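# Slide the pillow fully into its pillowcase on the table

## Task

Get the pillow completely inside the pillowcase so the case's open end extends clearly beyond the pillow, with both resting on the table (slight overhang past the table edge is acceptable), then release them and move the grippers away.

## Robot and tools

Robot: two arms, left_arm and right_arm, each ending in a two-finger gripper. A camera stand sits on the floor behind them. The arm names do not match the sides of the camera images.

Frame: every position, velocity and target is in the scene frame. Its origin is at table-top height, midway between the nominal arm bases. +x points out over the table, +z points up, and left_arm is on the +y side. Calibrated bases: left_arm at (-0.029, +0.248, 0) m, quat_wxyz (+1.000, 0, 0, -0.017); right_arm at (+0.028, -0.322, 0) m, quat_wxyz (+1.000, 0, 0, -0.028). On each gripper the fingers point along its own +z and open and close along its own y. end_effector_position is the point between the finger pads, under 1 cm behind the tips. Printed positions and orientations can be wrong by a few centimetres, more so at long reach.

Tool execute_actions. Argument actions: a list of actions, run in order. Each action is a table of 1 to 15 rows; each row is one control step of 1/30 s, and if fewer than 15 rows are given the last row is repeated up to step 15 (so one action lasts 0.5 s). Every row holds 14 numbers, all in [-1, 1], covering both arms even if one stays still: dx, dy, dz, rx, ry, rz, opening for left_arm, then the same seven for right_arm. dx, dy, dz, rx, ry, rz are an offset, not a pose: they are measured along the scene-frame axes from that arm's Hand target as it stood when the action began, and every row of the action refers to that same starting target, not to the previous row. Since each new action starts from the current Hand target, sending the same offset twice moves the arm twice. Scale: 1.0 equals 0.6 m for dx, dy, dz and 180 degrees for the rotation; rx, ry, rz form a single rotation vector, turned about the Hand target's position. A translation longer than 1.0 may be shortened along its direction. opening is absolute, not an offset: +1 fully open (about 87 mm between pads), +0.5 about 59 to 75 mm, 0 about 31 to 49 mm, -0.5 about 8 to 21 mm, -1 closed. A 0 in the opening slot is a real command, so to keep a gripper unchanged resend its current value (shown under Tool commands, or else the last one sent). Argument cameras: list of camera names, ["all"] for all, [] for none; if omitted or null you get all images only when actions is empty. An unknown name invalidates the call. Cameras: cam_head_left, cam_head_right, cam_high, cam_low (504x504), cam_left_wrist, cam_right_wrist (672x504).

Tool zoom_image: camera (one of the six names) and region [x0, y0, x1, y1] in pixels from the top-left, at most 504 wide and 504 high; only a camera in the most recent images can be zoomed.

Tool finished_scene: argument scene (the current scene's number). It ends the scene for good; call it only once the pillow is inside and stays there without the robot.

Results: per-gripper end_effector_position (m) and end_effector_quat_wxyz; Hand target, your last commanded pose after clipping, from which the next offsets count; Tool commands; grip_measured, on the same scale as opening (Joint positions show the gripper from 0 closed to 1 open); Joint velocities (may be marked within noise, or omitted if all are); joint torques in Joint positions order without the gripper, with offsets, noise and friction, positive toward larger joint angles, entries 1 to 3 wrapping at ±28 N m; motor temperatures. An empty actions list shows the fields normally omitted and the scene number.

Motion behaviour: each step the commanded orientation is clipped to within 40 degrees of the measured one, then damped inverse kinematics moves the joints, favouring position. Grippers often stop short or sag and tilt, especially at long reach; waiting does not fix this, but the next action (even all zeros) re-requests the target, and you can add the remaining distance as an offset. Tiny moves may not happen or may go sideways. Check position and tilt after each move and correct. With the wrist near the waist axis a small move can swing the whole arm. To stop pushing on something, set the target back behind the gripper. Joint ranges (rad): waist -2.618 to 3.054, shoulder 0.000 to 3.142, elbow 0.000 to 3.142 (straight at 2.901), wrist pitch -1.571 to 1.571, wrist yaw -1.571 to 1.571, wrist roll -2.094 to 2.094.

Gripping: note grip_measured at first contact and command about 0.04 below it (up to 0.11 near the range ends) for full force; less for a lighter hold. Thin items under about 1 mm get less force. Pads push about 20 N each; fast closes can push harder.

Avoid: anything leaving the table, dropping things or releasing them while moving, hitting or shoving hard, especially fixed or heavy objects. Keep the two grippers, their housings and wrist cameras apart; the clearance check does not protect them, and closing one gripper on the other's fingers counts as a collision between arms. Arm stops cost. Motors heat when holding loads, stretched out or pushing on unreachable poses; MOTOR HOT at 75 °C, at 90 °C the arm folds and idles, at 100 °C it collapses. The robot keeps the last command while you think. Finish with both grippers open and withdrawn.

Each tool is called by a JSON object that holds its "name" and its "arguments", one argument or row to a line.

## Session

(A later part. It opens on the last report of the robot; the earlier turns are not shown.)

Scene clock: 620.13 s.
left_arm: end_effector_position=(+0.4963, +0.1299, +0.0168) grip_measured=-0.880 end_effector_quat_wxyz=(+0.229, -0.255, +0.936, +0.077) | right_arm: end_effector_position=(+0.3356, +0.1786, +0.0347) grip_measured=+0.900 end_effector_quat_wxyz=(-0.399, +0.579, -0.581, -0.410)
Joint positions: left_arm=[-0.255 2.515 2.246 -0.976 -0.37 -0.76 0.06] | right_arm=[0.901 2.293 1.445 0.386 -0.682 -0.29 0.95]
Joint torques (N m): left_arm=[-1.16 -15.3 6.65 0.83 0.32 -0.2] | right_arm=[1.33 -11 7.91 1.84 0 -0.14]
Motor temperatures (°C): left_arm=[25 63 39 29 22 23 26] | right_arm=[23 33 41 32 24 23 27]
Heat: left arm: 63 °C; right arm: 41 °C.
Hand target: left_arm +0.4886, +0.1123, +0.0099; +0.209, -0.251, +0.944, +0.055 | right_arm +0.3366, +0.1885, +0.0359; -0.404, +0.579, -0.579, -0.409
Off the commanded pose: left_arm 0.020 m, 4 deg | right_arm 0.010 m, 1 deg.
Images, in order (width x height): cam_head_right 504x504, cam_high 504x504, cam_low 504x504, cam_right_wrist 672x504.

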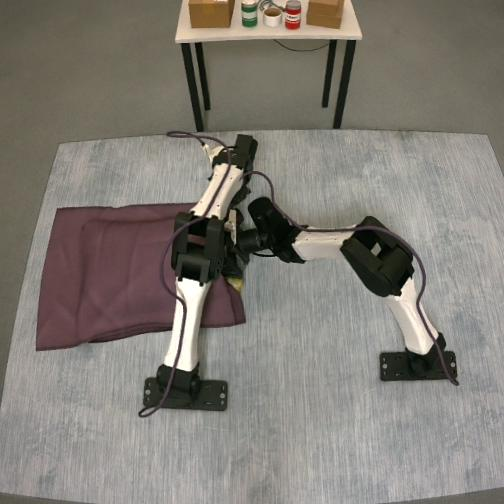

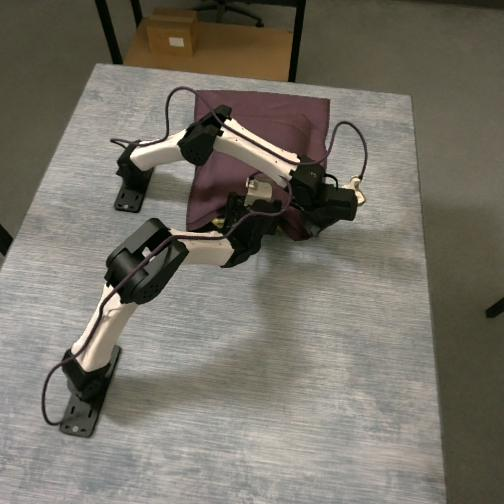

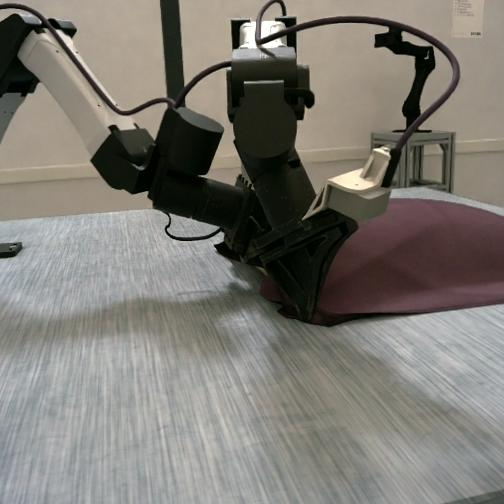

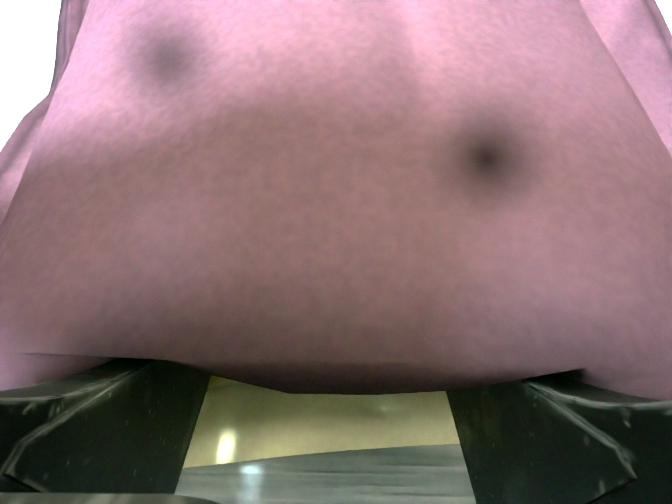

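{"name": "execute_actions", "arguments": {
  "actions": [
    [[0,0,0,0,0,0,-1,0,-0.07,0,0,0,0,0.9]],
    [[0,0,0,0,0,0,-1,0,-0.1,0,0,0,0,0.9]],
    [[0,0,0,0,0,0,-1,0,-0.15,0,0,0,0,0.9]]
  ],
  "cameras": ["cam_right_wrist","cam_head_right","cam_low","cam_high"]
}}

Scene clock: 627.13 s.
left_arm: end_effector_position=(+0.4963, +0.1299, +0.0168) grip_measured=-0.880 end_effector_quat_wxyz=(+0.229, -0.255, +0.936, +0.077) | right_arm: end_effector_position=(+0.3411, -0.0031, +0.0269) grip_measured=+0.900 end_effector_quat_wxyz=(-0.401, +0.573, -0.589, -0.405)
Joint positions: left_arm=[-0.255 2.515 2.246 -0.976 -0.37 -0.76 0.06] | right_arm=[0.55 1.976 0.922 0.394 -0.964 -0.549 0.95]
Joint torques (N m): left_arm=[-1.17 -15.28 6.63 0.83 0.33 -0.19] | right_arm=[0.35 -12.42 3.81 1.47 -0.46 -0.31]
Motor temperatures (°C): left_arm=[25 64 40 29 22 23 26] | right_arm=[23 34 42 32 24 23 27]
Heat: left arm: 64 °C; right arm: 42 °C.
Hand target: left_arm +0.4886, +0.1123, +0.0099; +0.209, -0.251, +0.944, +0.055 | right_arm +0.3367, -0.0035, +0.0360; -0.404, +0.579, -0.579, -0.409
Off the commanded pose: left_arm 0.020 m, 4 deg | right_arm 0.010 m, 1 deg.
Images, in order (width x height): cam_head_right 504x504, cam_high 504x504, cam_low 504x504, cam_right_wrist 672x504.

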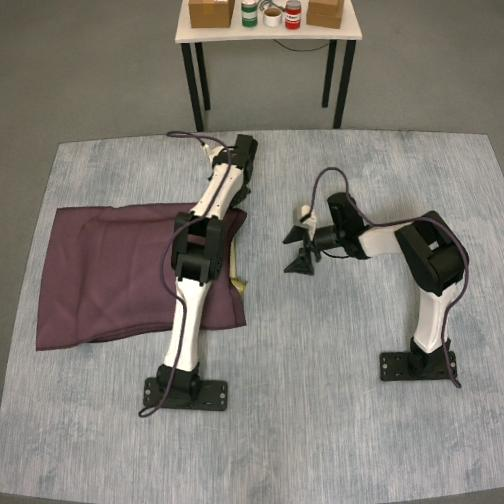

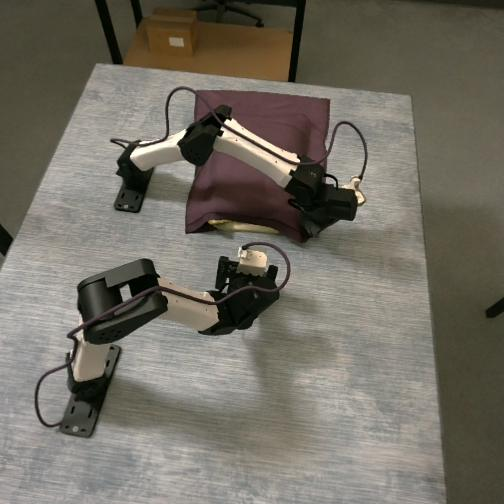

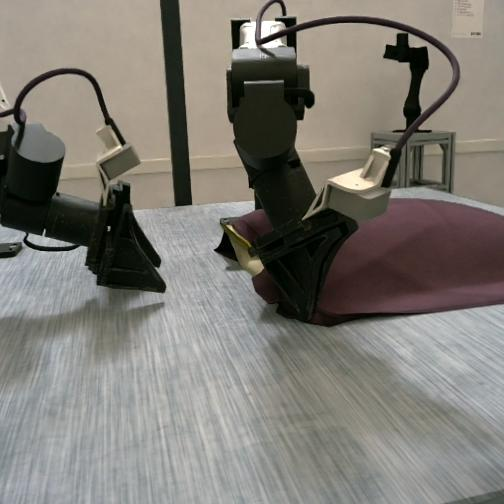

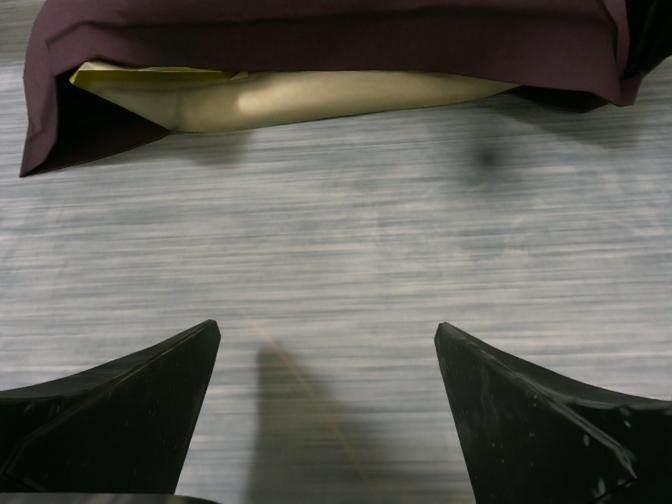

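{"name": "execute_actions", "arguments": {
  "actions": [
    [[0,0,0,0,0,0,-1,-0.03,0.06,0.015,0,0,0,0.9]],
    [[0,0,0,0,0,0,-1,-0.03,0.06,0,0,0,0,0.9]],
    [[0,0,0,0,0,0,-1,0,0.05,0,0,0,0,0.9]],
    [[0,0,0,0,0,0,-1,0,0.04,0,0,0,0,0.9]],
    [[0,0,0,0,0,0,-1,0,0.04,0,0,0,0,0.9]],
    [[0,0,0,0,0,0,-1,0,0.04,0,0,0,0,0.9]],
    [[0,0,0,0,0,0,-1,0,0.04,0,0,0,0,0.9]],
    [[0,0,0,0,0,0,-1,0,0.03,0,0,0,0,0.9]]
  ],
  "cameras": ["cam_right_wrist","cam_head_right","cam_low"]
}}

Scene clock: 649.40 s.
left_arm: end_effector_position=(+0.4963, +0.1299, +0.0168) grip_measured=-0.880 end_effector_quat_wxyz=(+0.229, -0.255, +0.936, +0.077) | right_arm: end_effector_position=(+0.3019, +0.2012, +0.0418) grip_measured=+0.900 end_effector_quat_wxyz=(-0.398, +0.579, -0.584, -0.406)
Joint positions: left_arm=[-0.255 2.515 2.246 -0.976 -0.37 -0.76 0.06] | right_arm=[0.99 2.265 1.425 0.401 -0.594 -0.242 0.95]
Joint torques (N m): left_arm=[-1.21 -15.24 6.65 0.83 0.32 -0.19] | right_arm=[1.52 -10.93 7.83 1.93 -0.05 -0.14]
Motor temperatures (°C): left_arm=[25 66 40 29 23 23 26] | right_arm=[23 35 40 33 24 23 27]
Heat: left arm: 66 °C; right arm: 40 °C.
Hand target: left_arm +0.4887, +0.1123, +0.0099; +0.209, -0.251, +0.944, +0.055 | right_arm +0.3006, +0.2124, +0.0449; -0.404, +0.579, -0.579, -0.409
Off the commanded pose: left_arm 0.020 m, 4 deg | right_arm 0.012 m, 1 deg.
Images, in order (width x height): cam_head_right 504x504, cam_low 504x504, cam_right_wrist 672x504.

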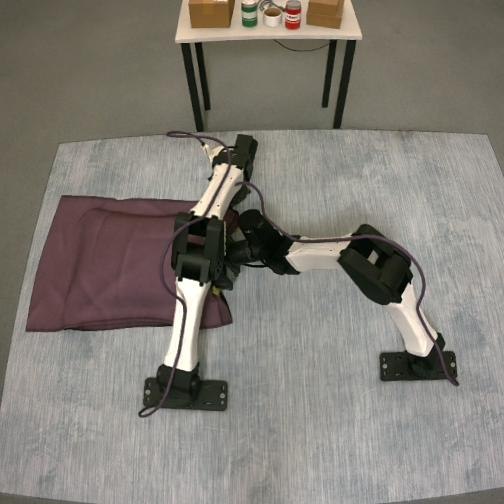

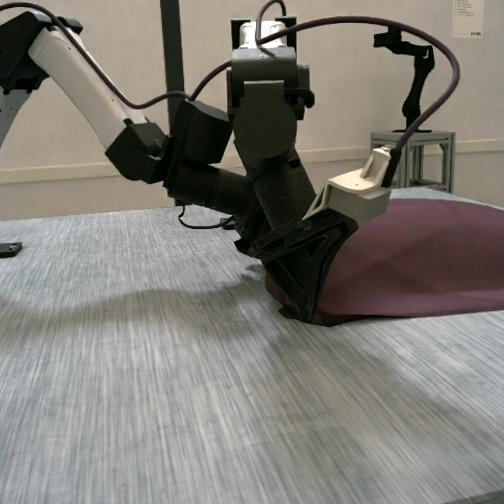

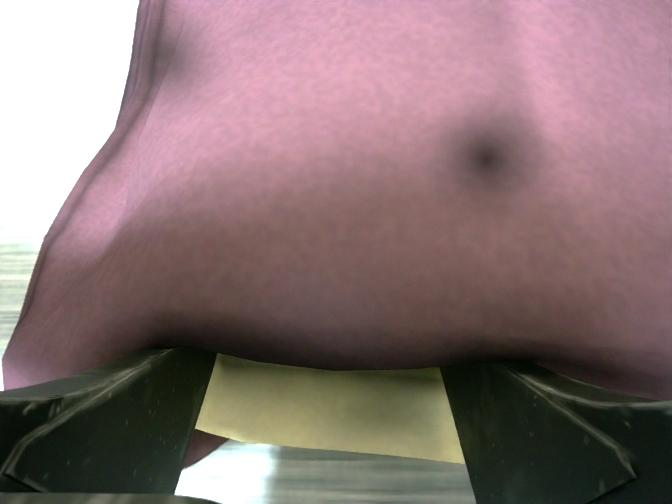

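{"name": "execute_actions", "arguments": {
  "actions": [
    [[0,0,0,0,0,0,-1,0,-0.07,0,0,0,0,0.9]],
    [[0,0,0,0,0,0,-1,0,-0.1,0,0,0,0,0.9]],
    [[0,0,0,0,0,0,-1,0.03,-0.15,0.05,0,0,0,0.9]]
  ],
  "cameras": ["cam_right_wrist","cam_head_right","cam_low","cam_high"]
}}

Scene clock: 662.53 s.
left_arm: end_effector_position=(+0.4963, +0.1299, +0.0168) grip_measured=-0.880 end_effector_quat_wxyz=(+0.229, -0.255, +0.936, +0.077) | right_arm: end_effector_position=(+0.3238, +0.0224, +0.0690) grip_measured=+0.900 end_effector_quat_wxyz=(-0.404, +0.573, -0.586, -0.405)
Joint positions: left_arm=[-0.255 2.515 2.246 -0.976 -0.37 -0.76 0.06] | right_arm=[0.636 1.856 0.942 0.33 -0.895 -0.463 0.95]
Joint torques (N m): left_arm=[-1.06 -15.28 6.63 0.81 0.34 -0.2] | right_arm=[0.21 -11.45 4.23 1.5 -0.44 -0.32]
Motor temperatures (°C): left_arm=[25 67 40 29 23 23 26] | right_arm=[23 37 40 33 24 23 27]
Heat: left arm: 67 °C; right arm: 40 °C.
Hand target: left_arm +0.4887, +0.1123, +0.0099; +0.209, -0.251, +0.944, +0.055 | right_arm +0.3187, +0.0205, +0.0751; -0.404, +0.579, -0.579, -0.409
Off the commanded pose: left_arm 0.020 m, 4 deg | right_arm 0.008 m, 1 deg.
Images, in order (width x height): cam_head_right 504x504, cam_high 504x504, cam_low 504x504, cam_right_wrist 672x504.

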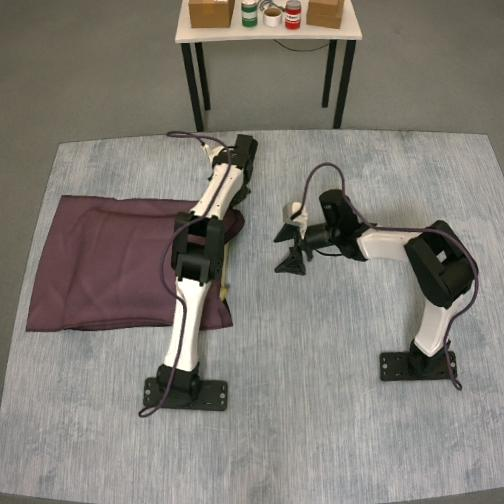

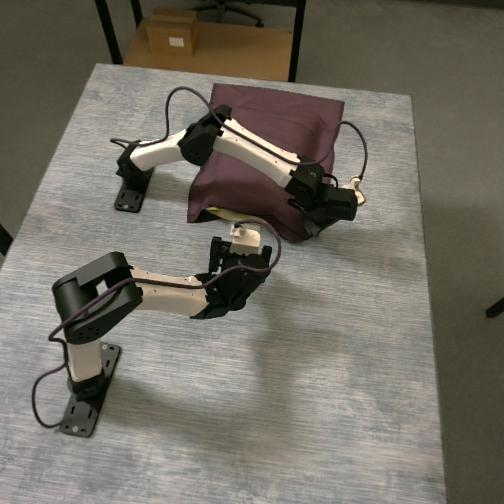

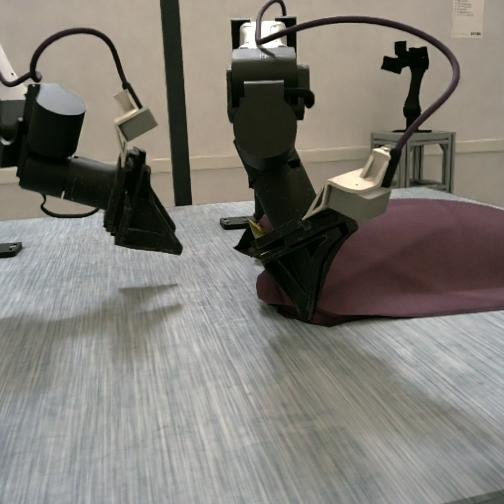

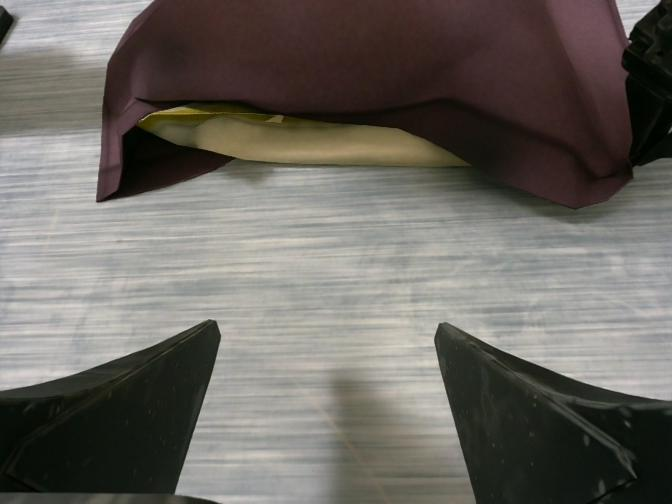

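{"name": "execute_actions", "arguments": {
  "actions": [
    [[0,0,0,0,0,0,-1,-0.085,0,0.02,-0.056,0,0,0.7]],
    [[0,0,0,0,0,0,-1,-0.085,0,0,-0.056,0,0,0.4]],
    [[0,0,0,0,0,0,-1,-0.085,0.02,-0.02,-0.056,0,0,0.4]],
    [[0,0,0,0,0,0,-1,0,0.03,-0.02,0,0,0,0.4]]
  ],
  "cameras": ["cam_right_wrist","cam_head_right","cam_low","cam_high"]
}}

Scene clock: 695.17 s.
left_arm: end_effector_position=(+0.4963, +0.1299, +0.0168) grip_measured=-0.880 end_effector_quat_wxyz=(+0.229, -0.255, +0.936, +0.077) | right_arm: end_effector_position=(+0.1604, +0.0400, +0.0557) grip_measured=+0.400 end_effector_quat_wxyz=(-0.224, +0.668, -0.667, -0.245)
Joint positions: left_arm=[-0.255 2.515 2.246 -0.976 -0.37 -0.76 0.06] | right_arm=[1.175 1.651 1.014 -0.32 -0.303 -0.357 0.7]
Joint torques (N m): left_arm=[-1.17 -15.32 6.63 0.82 0.35 -0.2] | right_arm=[0.69 -6.64 8.01 1.53 0.01 -0.12]
Motor temperatures (°C): left_arm=[25 69 40 29 23 23 26] | right_arm=[23 39 40 33 24 23 27]
Heat: left arm: 69 °C; right arm: 40 °C.
Hand target: left_arm +0.4887, +0.1123, +0.0099; +0.209, -0.251, +0.944, +0.055 | right_arm +0.1656, +0.0504, +0.0630; -0.239, +0.664, -0.665, -0.244
Off the commanded pose: left_arm 0.020 m, 4 deg | right_arm 0.014 m, 2 deg.
Images, in order (width x height): cam_head_right 504x504, cam_high 504x504, cam_low 504x504, cam_right_wrist 672x504.

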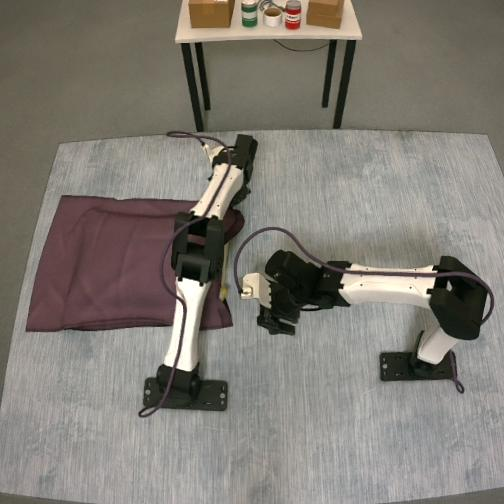

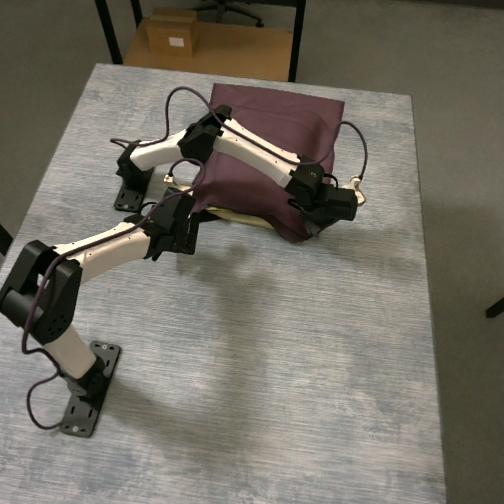

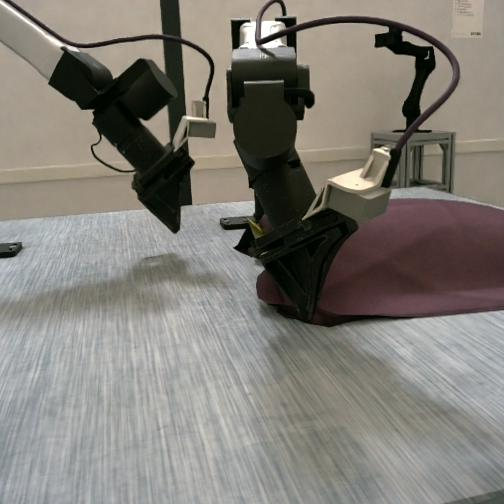

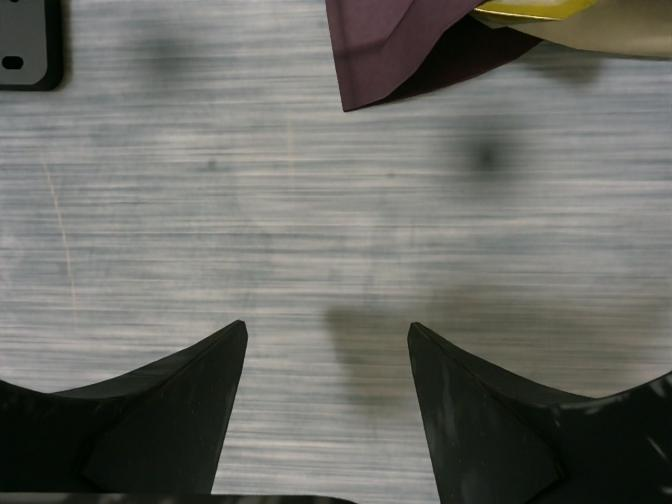

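{"name": "execute_actions", "arguments": {
  "actions": [
    [[0,0,0,0,0,0,-1,0,0.05,-0.015,0,0,0,0.4]],
    [[0,0,0,0,0,0,-1,0,0.05,-0.04,0,0,0,0.4]]
  ],
  "cameras": ["cam_right_wrist"]
}}

Scene clock: 704.47 s.
left_arm: end_effector_position=(+0.4963, +0.1299, +0.0168) grip_measured=-0.880 end_effector_quat_wxyz=(+0.229, -0.255, +0.936, +0.077) | right_arm: end_effector_position=(+0.1608, +0.0833, +0.0360) grip_measured=+0.400 end_effector_quat_wxyz=(-0.221, +0.669, -0.666, -0.243)
Joint positions: left_arm=[-0.255 2.515 2.246 -0.976 -0.37 -0.76 0.06] | right_arm=[1.226 1.826 1.138 -0.263 -0.274 -0.316 0.7]
Joint torques (N m): left_arm=[-1.24 -15.2 6.74 0.8 0.36 -0.2] | right_arm=[-0.14 -12.19 4.7 1.36 -0.17 -0.27]
Motor temperatures (°C): left_arm=[25 70 41 29 23 23 26] | right_arm=[23 37 41 33 24 23 27]
Heat: left arm: 70 °C; right arm: 41 °C.
Hand target: left_arm +0.4887, +0.1123, +0.0099; +0.209, -0.251, +0.944, +0.055 | right_arm +0.1613, +0.0800, +0.0436; -0.226, +0.668, -0.665, -0.246 (last step not sent: back at the drive's target)
Off the commanded pose: left_arm 0.020 m, 4 deg | right_arm 0.028 m, 2 deg.
pose unreachable (right arm): on one or more control steps of this call, first in action 1 (counted from 0), this arm could not follow its commanded pose, so it was not sent that pose on those steps. It may still have moved: this result reports where it is.
cause: moving toward the commanded pose would bring a part of the arm too close to another arm (this arm's wrist camera and the left arm's upper arm (the part past joint 2), at the place that arm is still heading or pushing toward).

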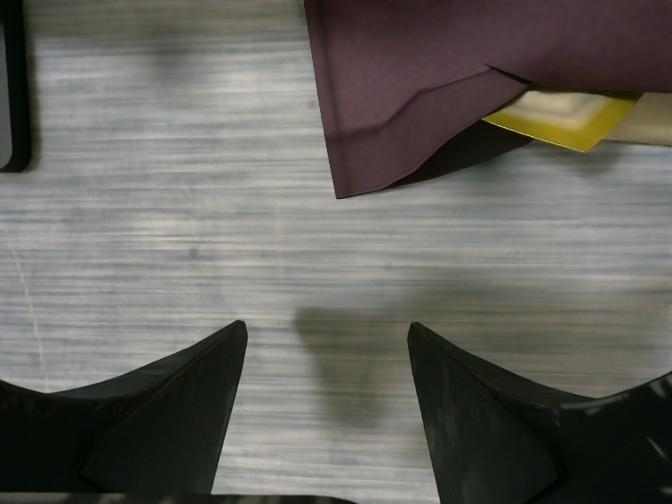

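{"name": "execute_actions", "arguments": {
  "actions": [
    [[0,0,0,0,0,0,-1,0,-0.02,0.01,0.083,0,0,0.4]],
    [[0,0,0,0,0,0,-1,0,0,-0.01,0.083,0,0,0.4]],
    [[0,0,0,0,0,0,-1,0,0.05,-0.02,0,0,0,0.4]],
    [[0,0,0,0,0,0,-1,0.005,0.05,-0.015,0,0,0,0.4]]
  ],
  "cameras": ["cam_right_wrist","cam_low"]
}}

Scene clock: 715.53 s.
left_arm: end_effector_position=(+0.4963, +0.1299, +0.0168) grip_measured=-0.880 end_effector_quat_wxyz=(+0.229, -0.255, +0.936, +0.077) | right_arm: end_effector_position=(+0.1604, +0.1192, +0.0185) grip_measured=+0.400 end_effector_quat_wxyz=(-0.381, +0.593, -0.580, -0.409)
Joint positions: left_arm=[-0.255 2.515 2.246 -0.976 -0.37 -0.76 0.06] | right_arm=[1.181 1.933 0.735 0.767 -0.452 -0.174 0.7]
Joint torques (N m): left_arm=[-1.17 -15.21 6.71 0.82 0.34 -0.22] | right_arm=[0.66 -7.32 6.24 2.05 0.13 -0.09]
Motor temperatures (°C): left_arm=[25 70 41 29 23 23 26] | right_arm=[23 38 40 33 24 23 27]
Heat: left arm: 70 °C; right arm: 40 °C.
Hand target: left_arm +0.4887, +0.1123, +0.0099; +0.209, -0.251, +0.944, +0.055 | right_arm +0.1643, +0.1279, +0.0225; -0.391, +0.587, -0.579, -0.409
Off the commanded pose: left_arm 0.020 m, 4 deg | right_arm 0.010 m, 1 deg.
Images, in order (width x height): cam_low 504x504, cam_right_wrist 672x504.

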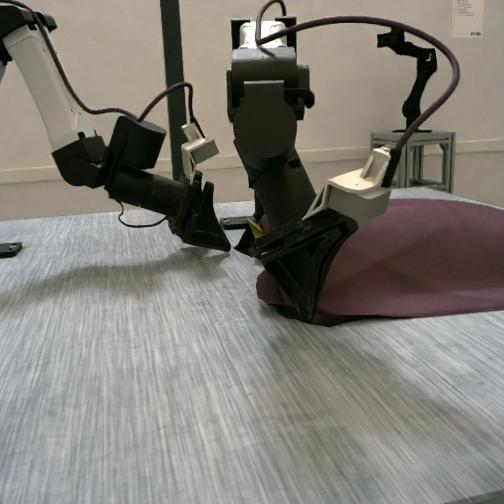

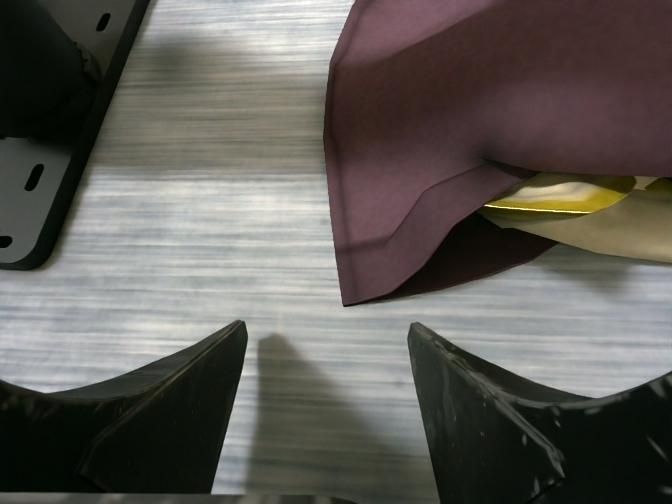

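{"name": "execute_actions", "arguments": {
  "actions": [
    [[0,0,0,0,0,0,-1,0.003,0.04,-0.005,0,0,0,0.4]],
    [[0,0,0,0,0,0,-1,0.002,0.03,-0.01,0,0,0,0.4]],
    [[0,0,0,0,0,0,-1,0,0,0,0,0,0,-0.3]],
    [[0,0,0,0,0,0,-1,0,0,0,0,0,0,-1]]
  ],
  "cameras": ["cam_right_wrist","cam_low"]
}}

Scene clock: 726.10 s.
left_arm: end_effector_position=(+0.4963, +0.1299, +0.0168) grip_measured=-0.880 end_effector_quat_wxyz=(+0.229, -0.255, +0.936, +0.077) | right_arm: end_effector_position=(+0.1677, +0.1661, +0.0183) grip_measured=-0.946 end_effector_quat_wxyz=(-0.396, +0.588, -0.572, -0.413)
Joint positions: left_arm=[-0.255 2.515 2.246 -0.976 -0.37 -0.76 0.06] | right_arm=[1.219 2.065 0.911 0.766 -0.413 -0.155 0.027]
Joint torques (N m): left_arm=[-1.16 -15.19 6.64 0.84 0.33 -0.21] | right_arm=[0.88 -8.44 6.11 1.78 0.08 -0.15]
Motor temperatures (°C): left_arm=[25 71 41 29 23 23 26] | right_arm=[23 37 40 33 24 23 27]
Heat: left arm: 71 °C; right arm: 40 °C.
Hand target: left_arm +0.4887, +0.1123, +0.0099; +0.209, -0.251, +0.944, +0.055 | right_arm +0.1672, +0.1700, +0.0136; -0.391, +0.587, -0.579, -0.409
Off the commanded pose: left_arm 0.020 m, 4 deg | right_arm 0.006 m, 1 deg.
Images, in order (width x height): cam_low 504x504, cam_right_wrist 672x504.

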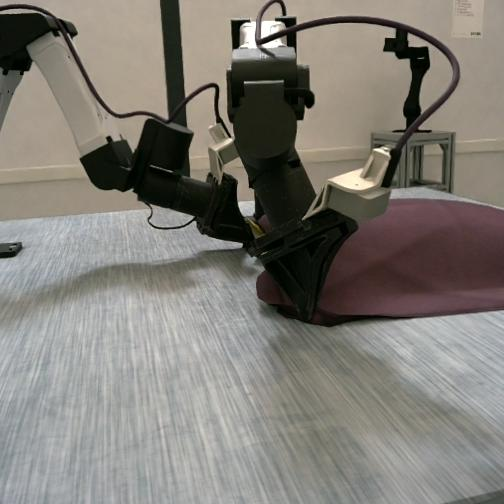

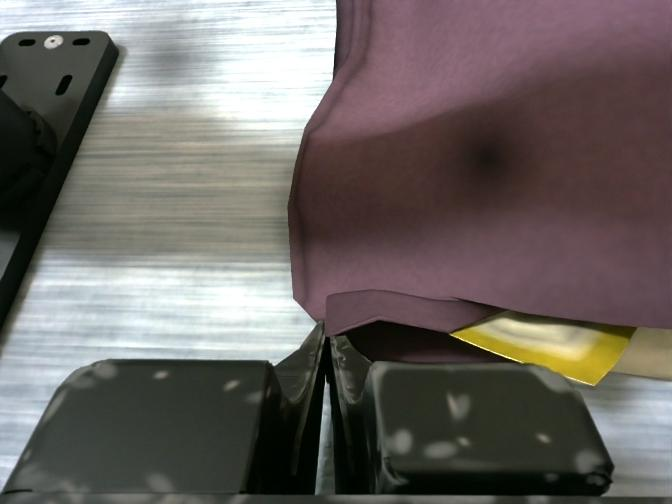

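{"name": "execute_actions", "arguments": {
  "actions": [
    [[-0.005,-0.01,0.02,0,0,0,-1,0,-0.02,0.02,0,0,0,-1]],
    [[-0.01,-0.03,0.02,0,0,0,-1,0,-0.035,0.02,0,0,0,-1]],
    [[-0.01,-0.03,0.01,0,0,0,-1,0,-0.035,0.01,0,0,0,-1]],
    [[-0.01,-0.03,0.01,0,0,0,-1,0,-0.035,0.01,0,0,0,-1]],
    [[-0.01,-0.03,0.01,0,0,0,-1,0,-0.035,0.01,0,0,0,-1]]
  ],
  "cameras": ["cam_right_wrist","cam_low","cam_high","cam_head_right"]
}}

Scene clock: 757.13 s.
left_arm: end_effector_position=(+0.4571, +0.0408, +0.0520) grip_measured=-0.882 end_effector_quat_wxyz=(+0.203, -0.247, +0.945, +0.062) | right_arm: end_effector_position=(+0.1694, +0.0787, +0.0523) grip_measured=-0.946 end_effector_quat_wxyz=(-0.392, +0.584, -0.584, -0.406)
Joint positions: left_arm=[-0.426 2.595 2.556 -1.294 -0.36 -0.929 0.059] | right_arm=[1.104 1.711 0.621 0.663 -0.5 -0.197 0.027]
Joint torques (N m): left_arm=[-0.38 -14.41 9.35 0.82 -0.12 -0.14] | right_arm=[-0.46 -9.63 3.6 1.83 -0.31 -0.33]
Motor temperatures (°C): left_arm=[25 72 41 29 23 23 26] | right_arm=[23 36 40 34 24 23 28]
Heat: left arm: 72 °C; right arm: 40 °C.
Hand target: left_arm +0.4616, +0.0343, +0.0519; +0.209, -0.250, +0.944, +0.055 | right_arm +0.1672, +0.0739, +0.0555; -0.391, +0.587, -0.579, -0.409
Off the commanded pose: left_arm 0.008 m, 1 deg | right_arm 0.006 m, 1 deg.
Images, in order (width x height): cam_head_right 504x504, cam_high 504x504, cam_low 504x504, cam_right_wrist 672x504.

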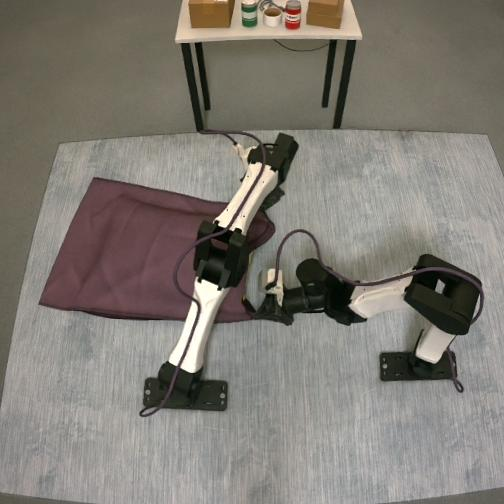

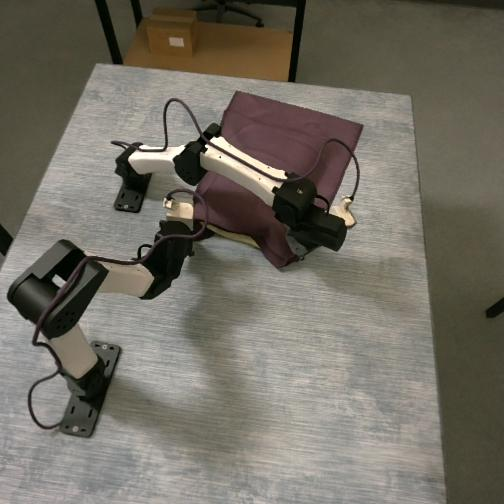

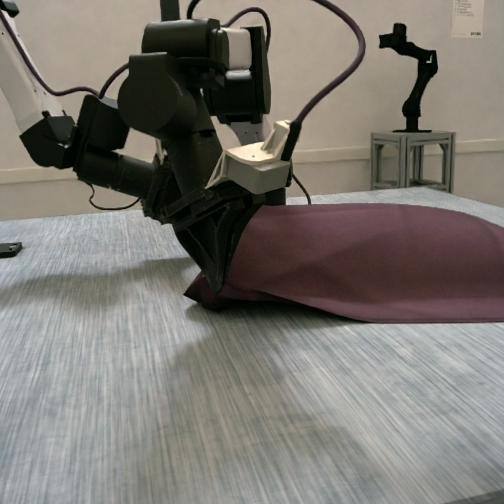

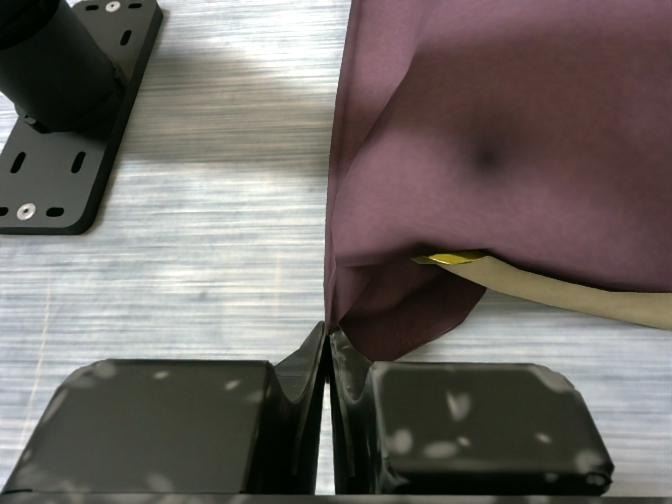

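{"name": "execute_actions", "arguments": {
  "actions": [
    [[0,0,0.04,0.016,-0.028,0,-1,0,0,0.04,0,0,0,-1]],
    [[0,0,0.05,0.016,-0.028,0,-1,0,0,0.05,0,0,0,-1]],
    [[0,0,0.05,0.016,-0.028,0,-1,0,0,0.05,0,0,0,-1]],
    [[0,0,0.05,0.016,-0.028,0,-1,0,0,0.05,0,0,0,-1]],
    [[0,0,0.05,0.016,-0.028,0,-1,0,0,0.05,0,0,0,-1]]
  ],
  "cameras": ["cam_right_wrist","cam_low","cam_high","cam_head_right"]
}}

Scene clock: 766.00 s.
left_arm: end_effector_position=(+0.4564, +0.0367, +0.1623) grip_measured=-0.885 end_effector_quat_wxyz=(+0.401, -0.216, +0.879, +0.142) | right_arm: end_effector_position=(+0.1649, +0.0708, +0.1582) grip_measured=-0.946 end_effector_quat_wxyz=(-0.373, +0.588, -0.595, -0.400)
Joint positions: left_arm=[-0.57 2.387 2.466 -1.225 -0.795 -0.906 0.057] | right_arm=[1.104 1.418 0.88 0.063 -0.501 -0.201 0.027]
Joint torques (N m): left_arm=[-0.32 -20.74 6.19 1.52 -0.55 -0.01] | right_arm=[0.16 -5.45 5.08 1.99 -0.13 -0.23]
Motor temperatures (°C): left_arm=[25 71 41 29 23 23 26] | right_arm=[23 36 40 34 24 23 28]
Heat: left arm: 71 °C; right arm: 40 °C.
Hand target: left_arm +0.4616, +0.0343, +0.1958; +0.439, -0.228, +0.861, +0.116 | right_arm +0.1642, +0.0695, +0.1526; -0.370, +0.589, -0.597, -0.400 (last step not sent: back at the drive's target)
Off the commanded pose: left_arm 0.034 m, 6 deg | right_arm 0.042 m, 3 deg.
led back after a hold (right arm): the arm was led back toward your command in small steps, so it may still be short of it.
pose unreachable (left arm): on one or more control steps of this call, first in action 4 (counted from 0), this arm could not follow its commanded pose, so it was not sent that pose on those steps. It may still have moved: this result reports where it is.
cause: moving toward the commanded pose would bring a part of the arm too close to another arm (this arm's forearm (the part past joint 3) and the right arm's wrist camera, along the way the arms are being sent, or toward where that arm still pushes).
pose unreachable (right arm): on one or more control steps of this call, first in action 4 (counted from 0), this arm could not follow its commanded pose, so it was not sent that pose on those steps. It may still have moved: this result reports where it is.
cause: moving toward the commanded pose would bring a part of the arm too close to another arm (this arm's wrist camera and the left arm's forearm (the part past joint 3), where that arm would come to rest).
Images, in order (width x height): cam_head_right 504x504, cam_high 504x504, cam_low 504x504, cam_right_wrist 672x504.

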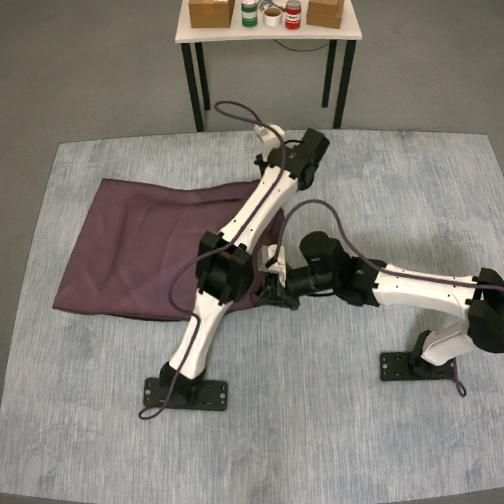

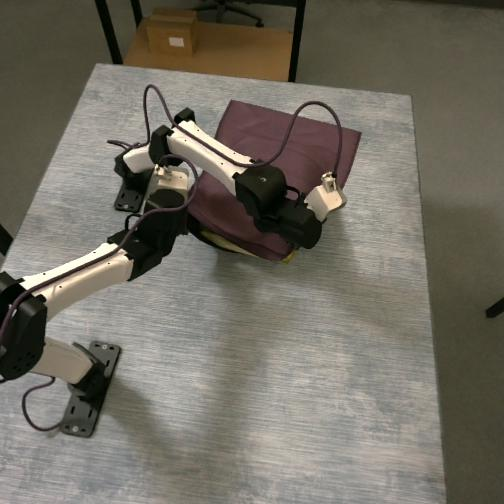

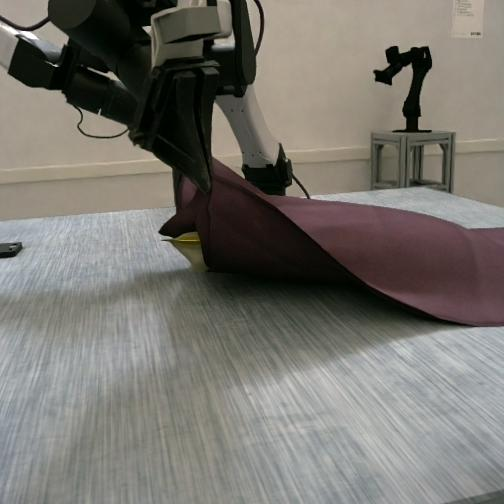

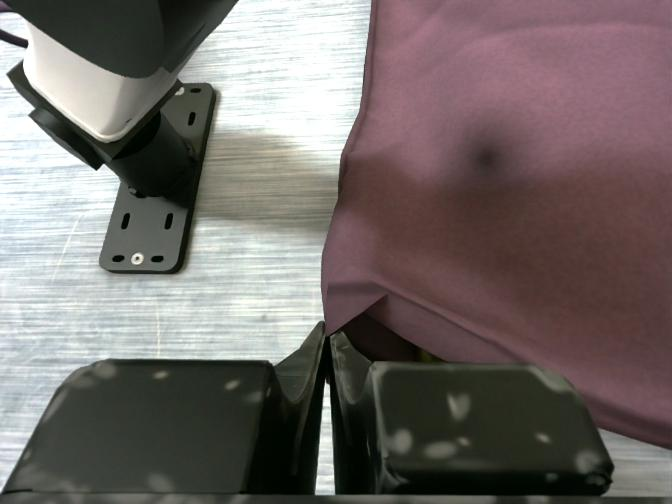

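{"name": "execute_actions", "arguments": {
  "actions": [
    [[0.025,-0.02,-0.02,0,0,0,-1,0,-0.02,0,0,0,0,-1]],
    [[0.025,-0.02,0,0,0,0,-1,0,-0.02,0,0,0,0,-1]],
    [[0.025,-0.02,0,0,0,0,-1,0,-0.02,0,0,0,0,-1]]
  ],
  "cameras": ["cam_right_wrist","cam_low","cam_high","cam_head_right","cam_left_wrist"]
}}

Scene clock: 779.50 s.
left_arm: end_effector_position=(+0.4835, +0.0196, +0.1839) grip_measured=-0.885 end_effector_quat_wxyz=(+0.437, -0.217, +0.866, +0.110) | right_arm: end_effector_position=(+0.1696, +0.0377, +0.1502) grip_measured=-0.946 end_effector_quat_wxyz=(-0.373, +0.585, -0.605, -0.390)
Joint positions: left_arm=[-0.57 2.553 2.829 -1.292 -0.797 -0.857 0.057] | right_arm=[1.039 1.32 0.79 0.024 -0.532 -0.235 0.027]
Joint torques (N m): left_arm=[-0.32 -15.06 9.65 1.58 -0.46 0] | right_arm=[-0.42 -7.32 4.82 1.79 -0.45 -0.27]
Motor temperatures (°C): left_arm=[25 74 41 30 23 23 26] | right_arm=[23 35 40 35 24 23 28]
Heat: left arm: 74 °C; right arm: 40 °C.
Hand target: left_arm +0.4918, +0.0136, +0.1973; +0.438, -0.235, +0.860, +0.117 | right_arm +0.1642, +0.0335, +0.1524; -0.370, +0.589, -0.598, -0.399
Off the commanded pose: left_arm 0.017 m, 2 deg | right_arm 0.007 m, 1 deg.
led back after a hold (left arm): the arm was led back toward your command in small steps, so it may still be short of it.
elbow stopped short (left arm): the move would have taken joint 3 (elbow) straighter than the controller allows.
pose unreachable (left arm): on one or more control steps of this call, first in action 0 (counted from 0), this arm could not follow its commanded pose, so it was not sent that pose on those steps. It may still have moved: this result reports where it is.
cause: moving toward the commanded pose would bring a part of the arm too close to another arm (this arm's forearm (the part past joint 3) and the right arm's wrist camera, 6 mm apart when this arm was first held).
Images, in order (width x height): cam_head_right 504x504, cam_high 504x504, cam_low 504x504, cam_left_wrist 672x504, cam_right_wrist 672x504.

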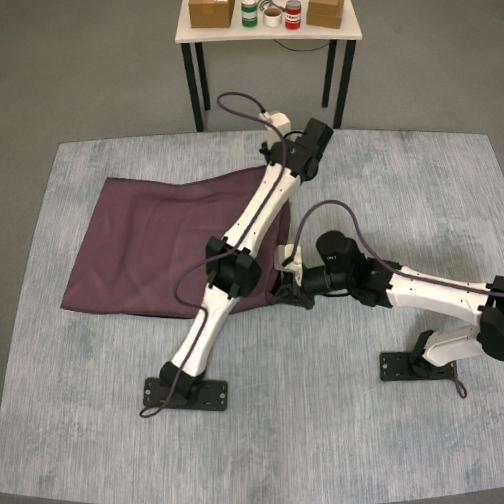

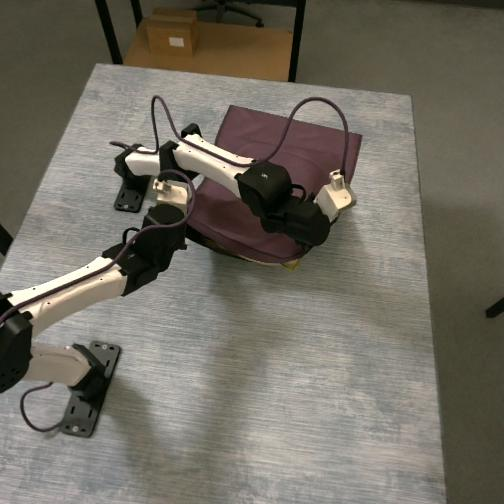

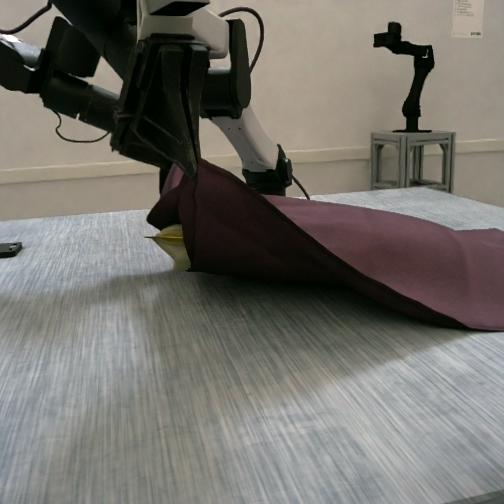

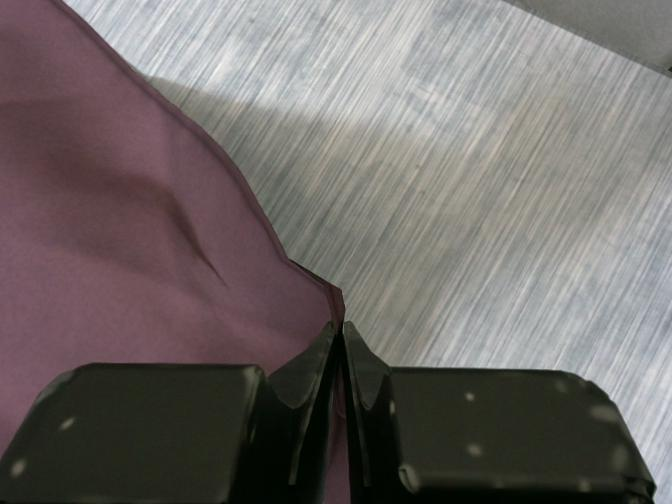

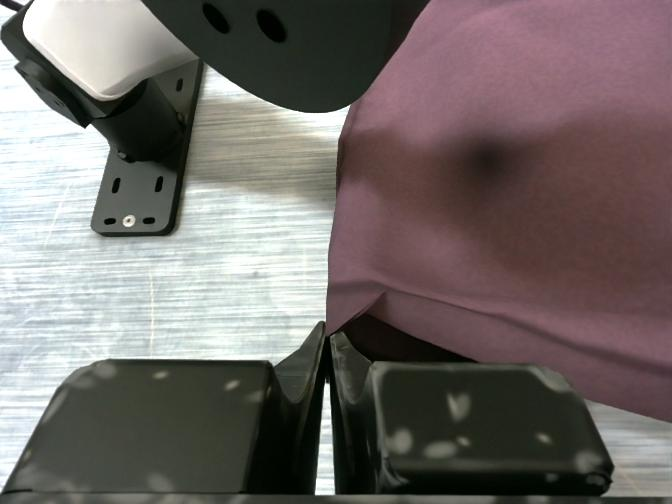

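{"name": "execute_actions", "arguments": {
  "actions": [
    [[0,-0.01,-0.02,0,0,0,-1,-0.03,-0.02,0,0,0,0,-1]],
    [[0,-0.01,-0.02,0,0,0,-1,-0.03,-0.02,0,0,0,0,-1]],
    [[0.01,-0.01,-0.02,0,0,0,-1,-0.02,-0.01,0,0,0,0,-1]]
  ],
  "cameras": ["cam_low","cam_high","cam_head_right"]
}}

Scene clock: 794.87 s.
left_arm: end_effector_position=(+0.4865, +0.0022, +0.1503) grip_measured=-0.886 end_effector_quat_wxyz=(+0.430, -0.212, +0.870, +0.115) | right_arm: end_effector_position=(+0.1265, +0.0057, +0.1529) grip_measured=-0.946 end_effector_quat_wxyz=(-0.379, +0.588, -0.600, -0.388)
Joint positions: left_arm=[-0.594 2.625 2.836 -1.267 -0.804 -0.882 0.057] | right_arm=[1.13 1.085 0.644 -0.032 -0.45 -0.197 0.027]
Joint torques (N m): left_arm=[-0.16 -15.25 9.1 1.64 -0.51 -0.15] | right_arm=[1.52 -5.08 5.04 1.86 -0.3 -0.04]
Motor temperatures (°C): left_arm=[25 77 44 30 23 23 26] | right_arm=[23 34 40 35 24 23 28]
Heat: left arm: 77 °C; right arm: 40 °C. Fold the left arm in close to its base, or ease its load, before you think long.
Hand target: left_arm +0.4978, -0.0042, +0.1611; +0.438, -0.235, +0.860, +0.117 | right_arm +0.1163, +0.0035, +0.1525; -0.370, +0.588, -0.598, -0.399
Off the commanded pose: left_arm 0.017 m, 3 deg | right_arm 0.010 m, 2 deg.
MOTOR HOT: joint 2 (shoulder) of the left arm reports 77 °C; the controller's stop level is 90 °C. To cool a motor, set the load down, stop pushing, or move to a pose that needs little force.
elbow stopped short (left arm): the move would have taken joint 3 (elbow) straighter than the controller allows.
Images, in order (width x height): cam_head_right 504x504, cam_high 504x504, cam_low 504x504.

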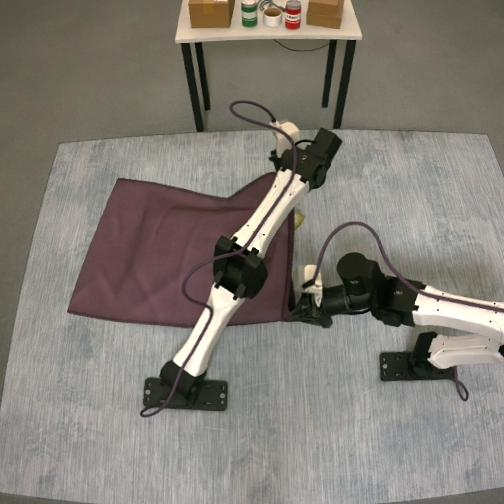

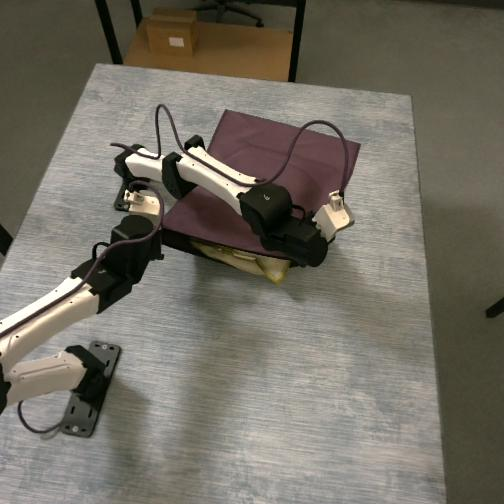

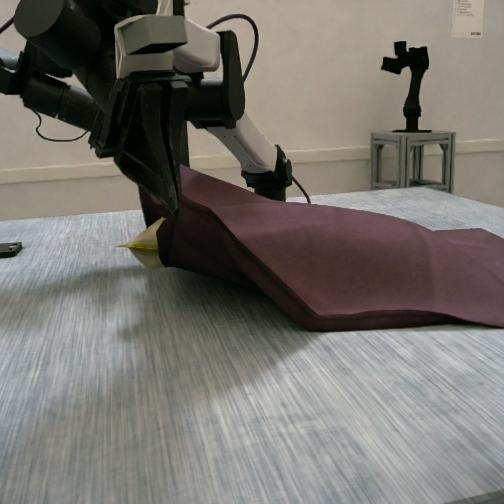

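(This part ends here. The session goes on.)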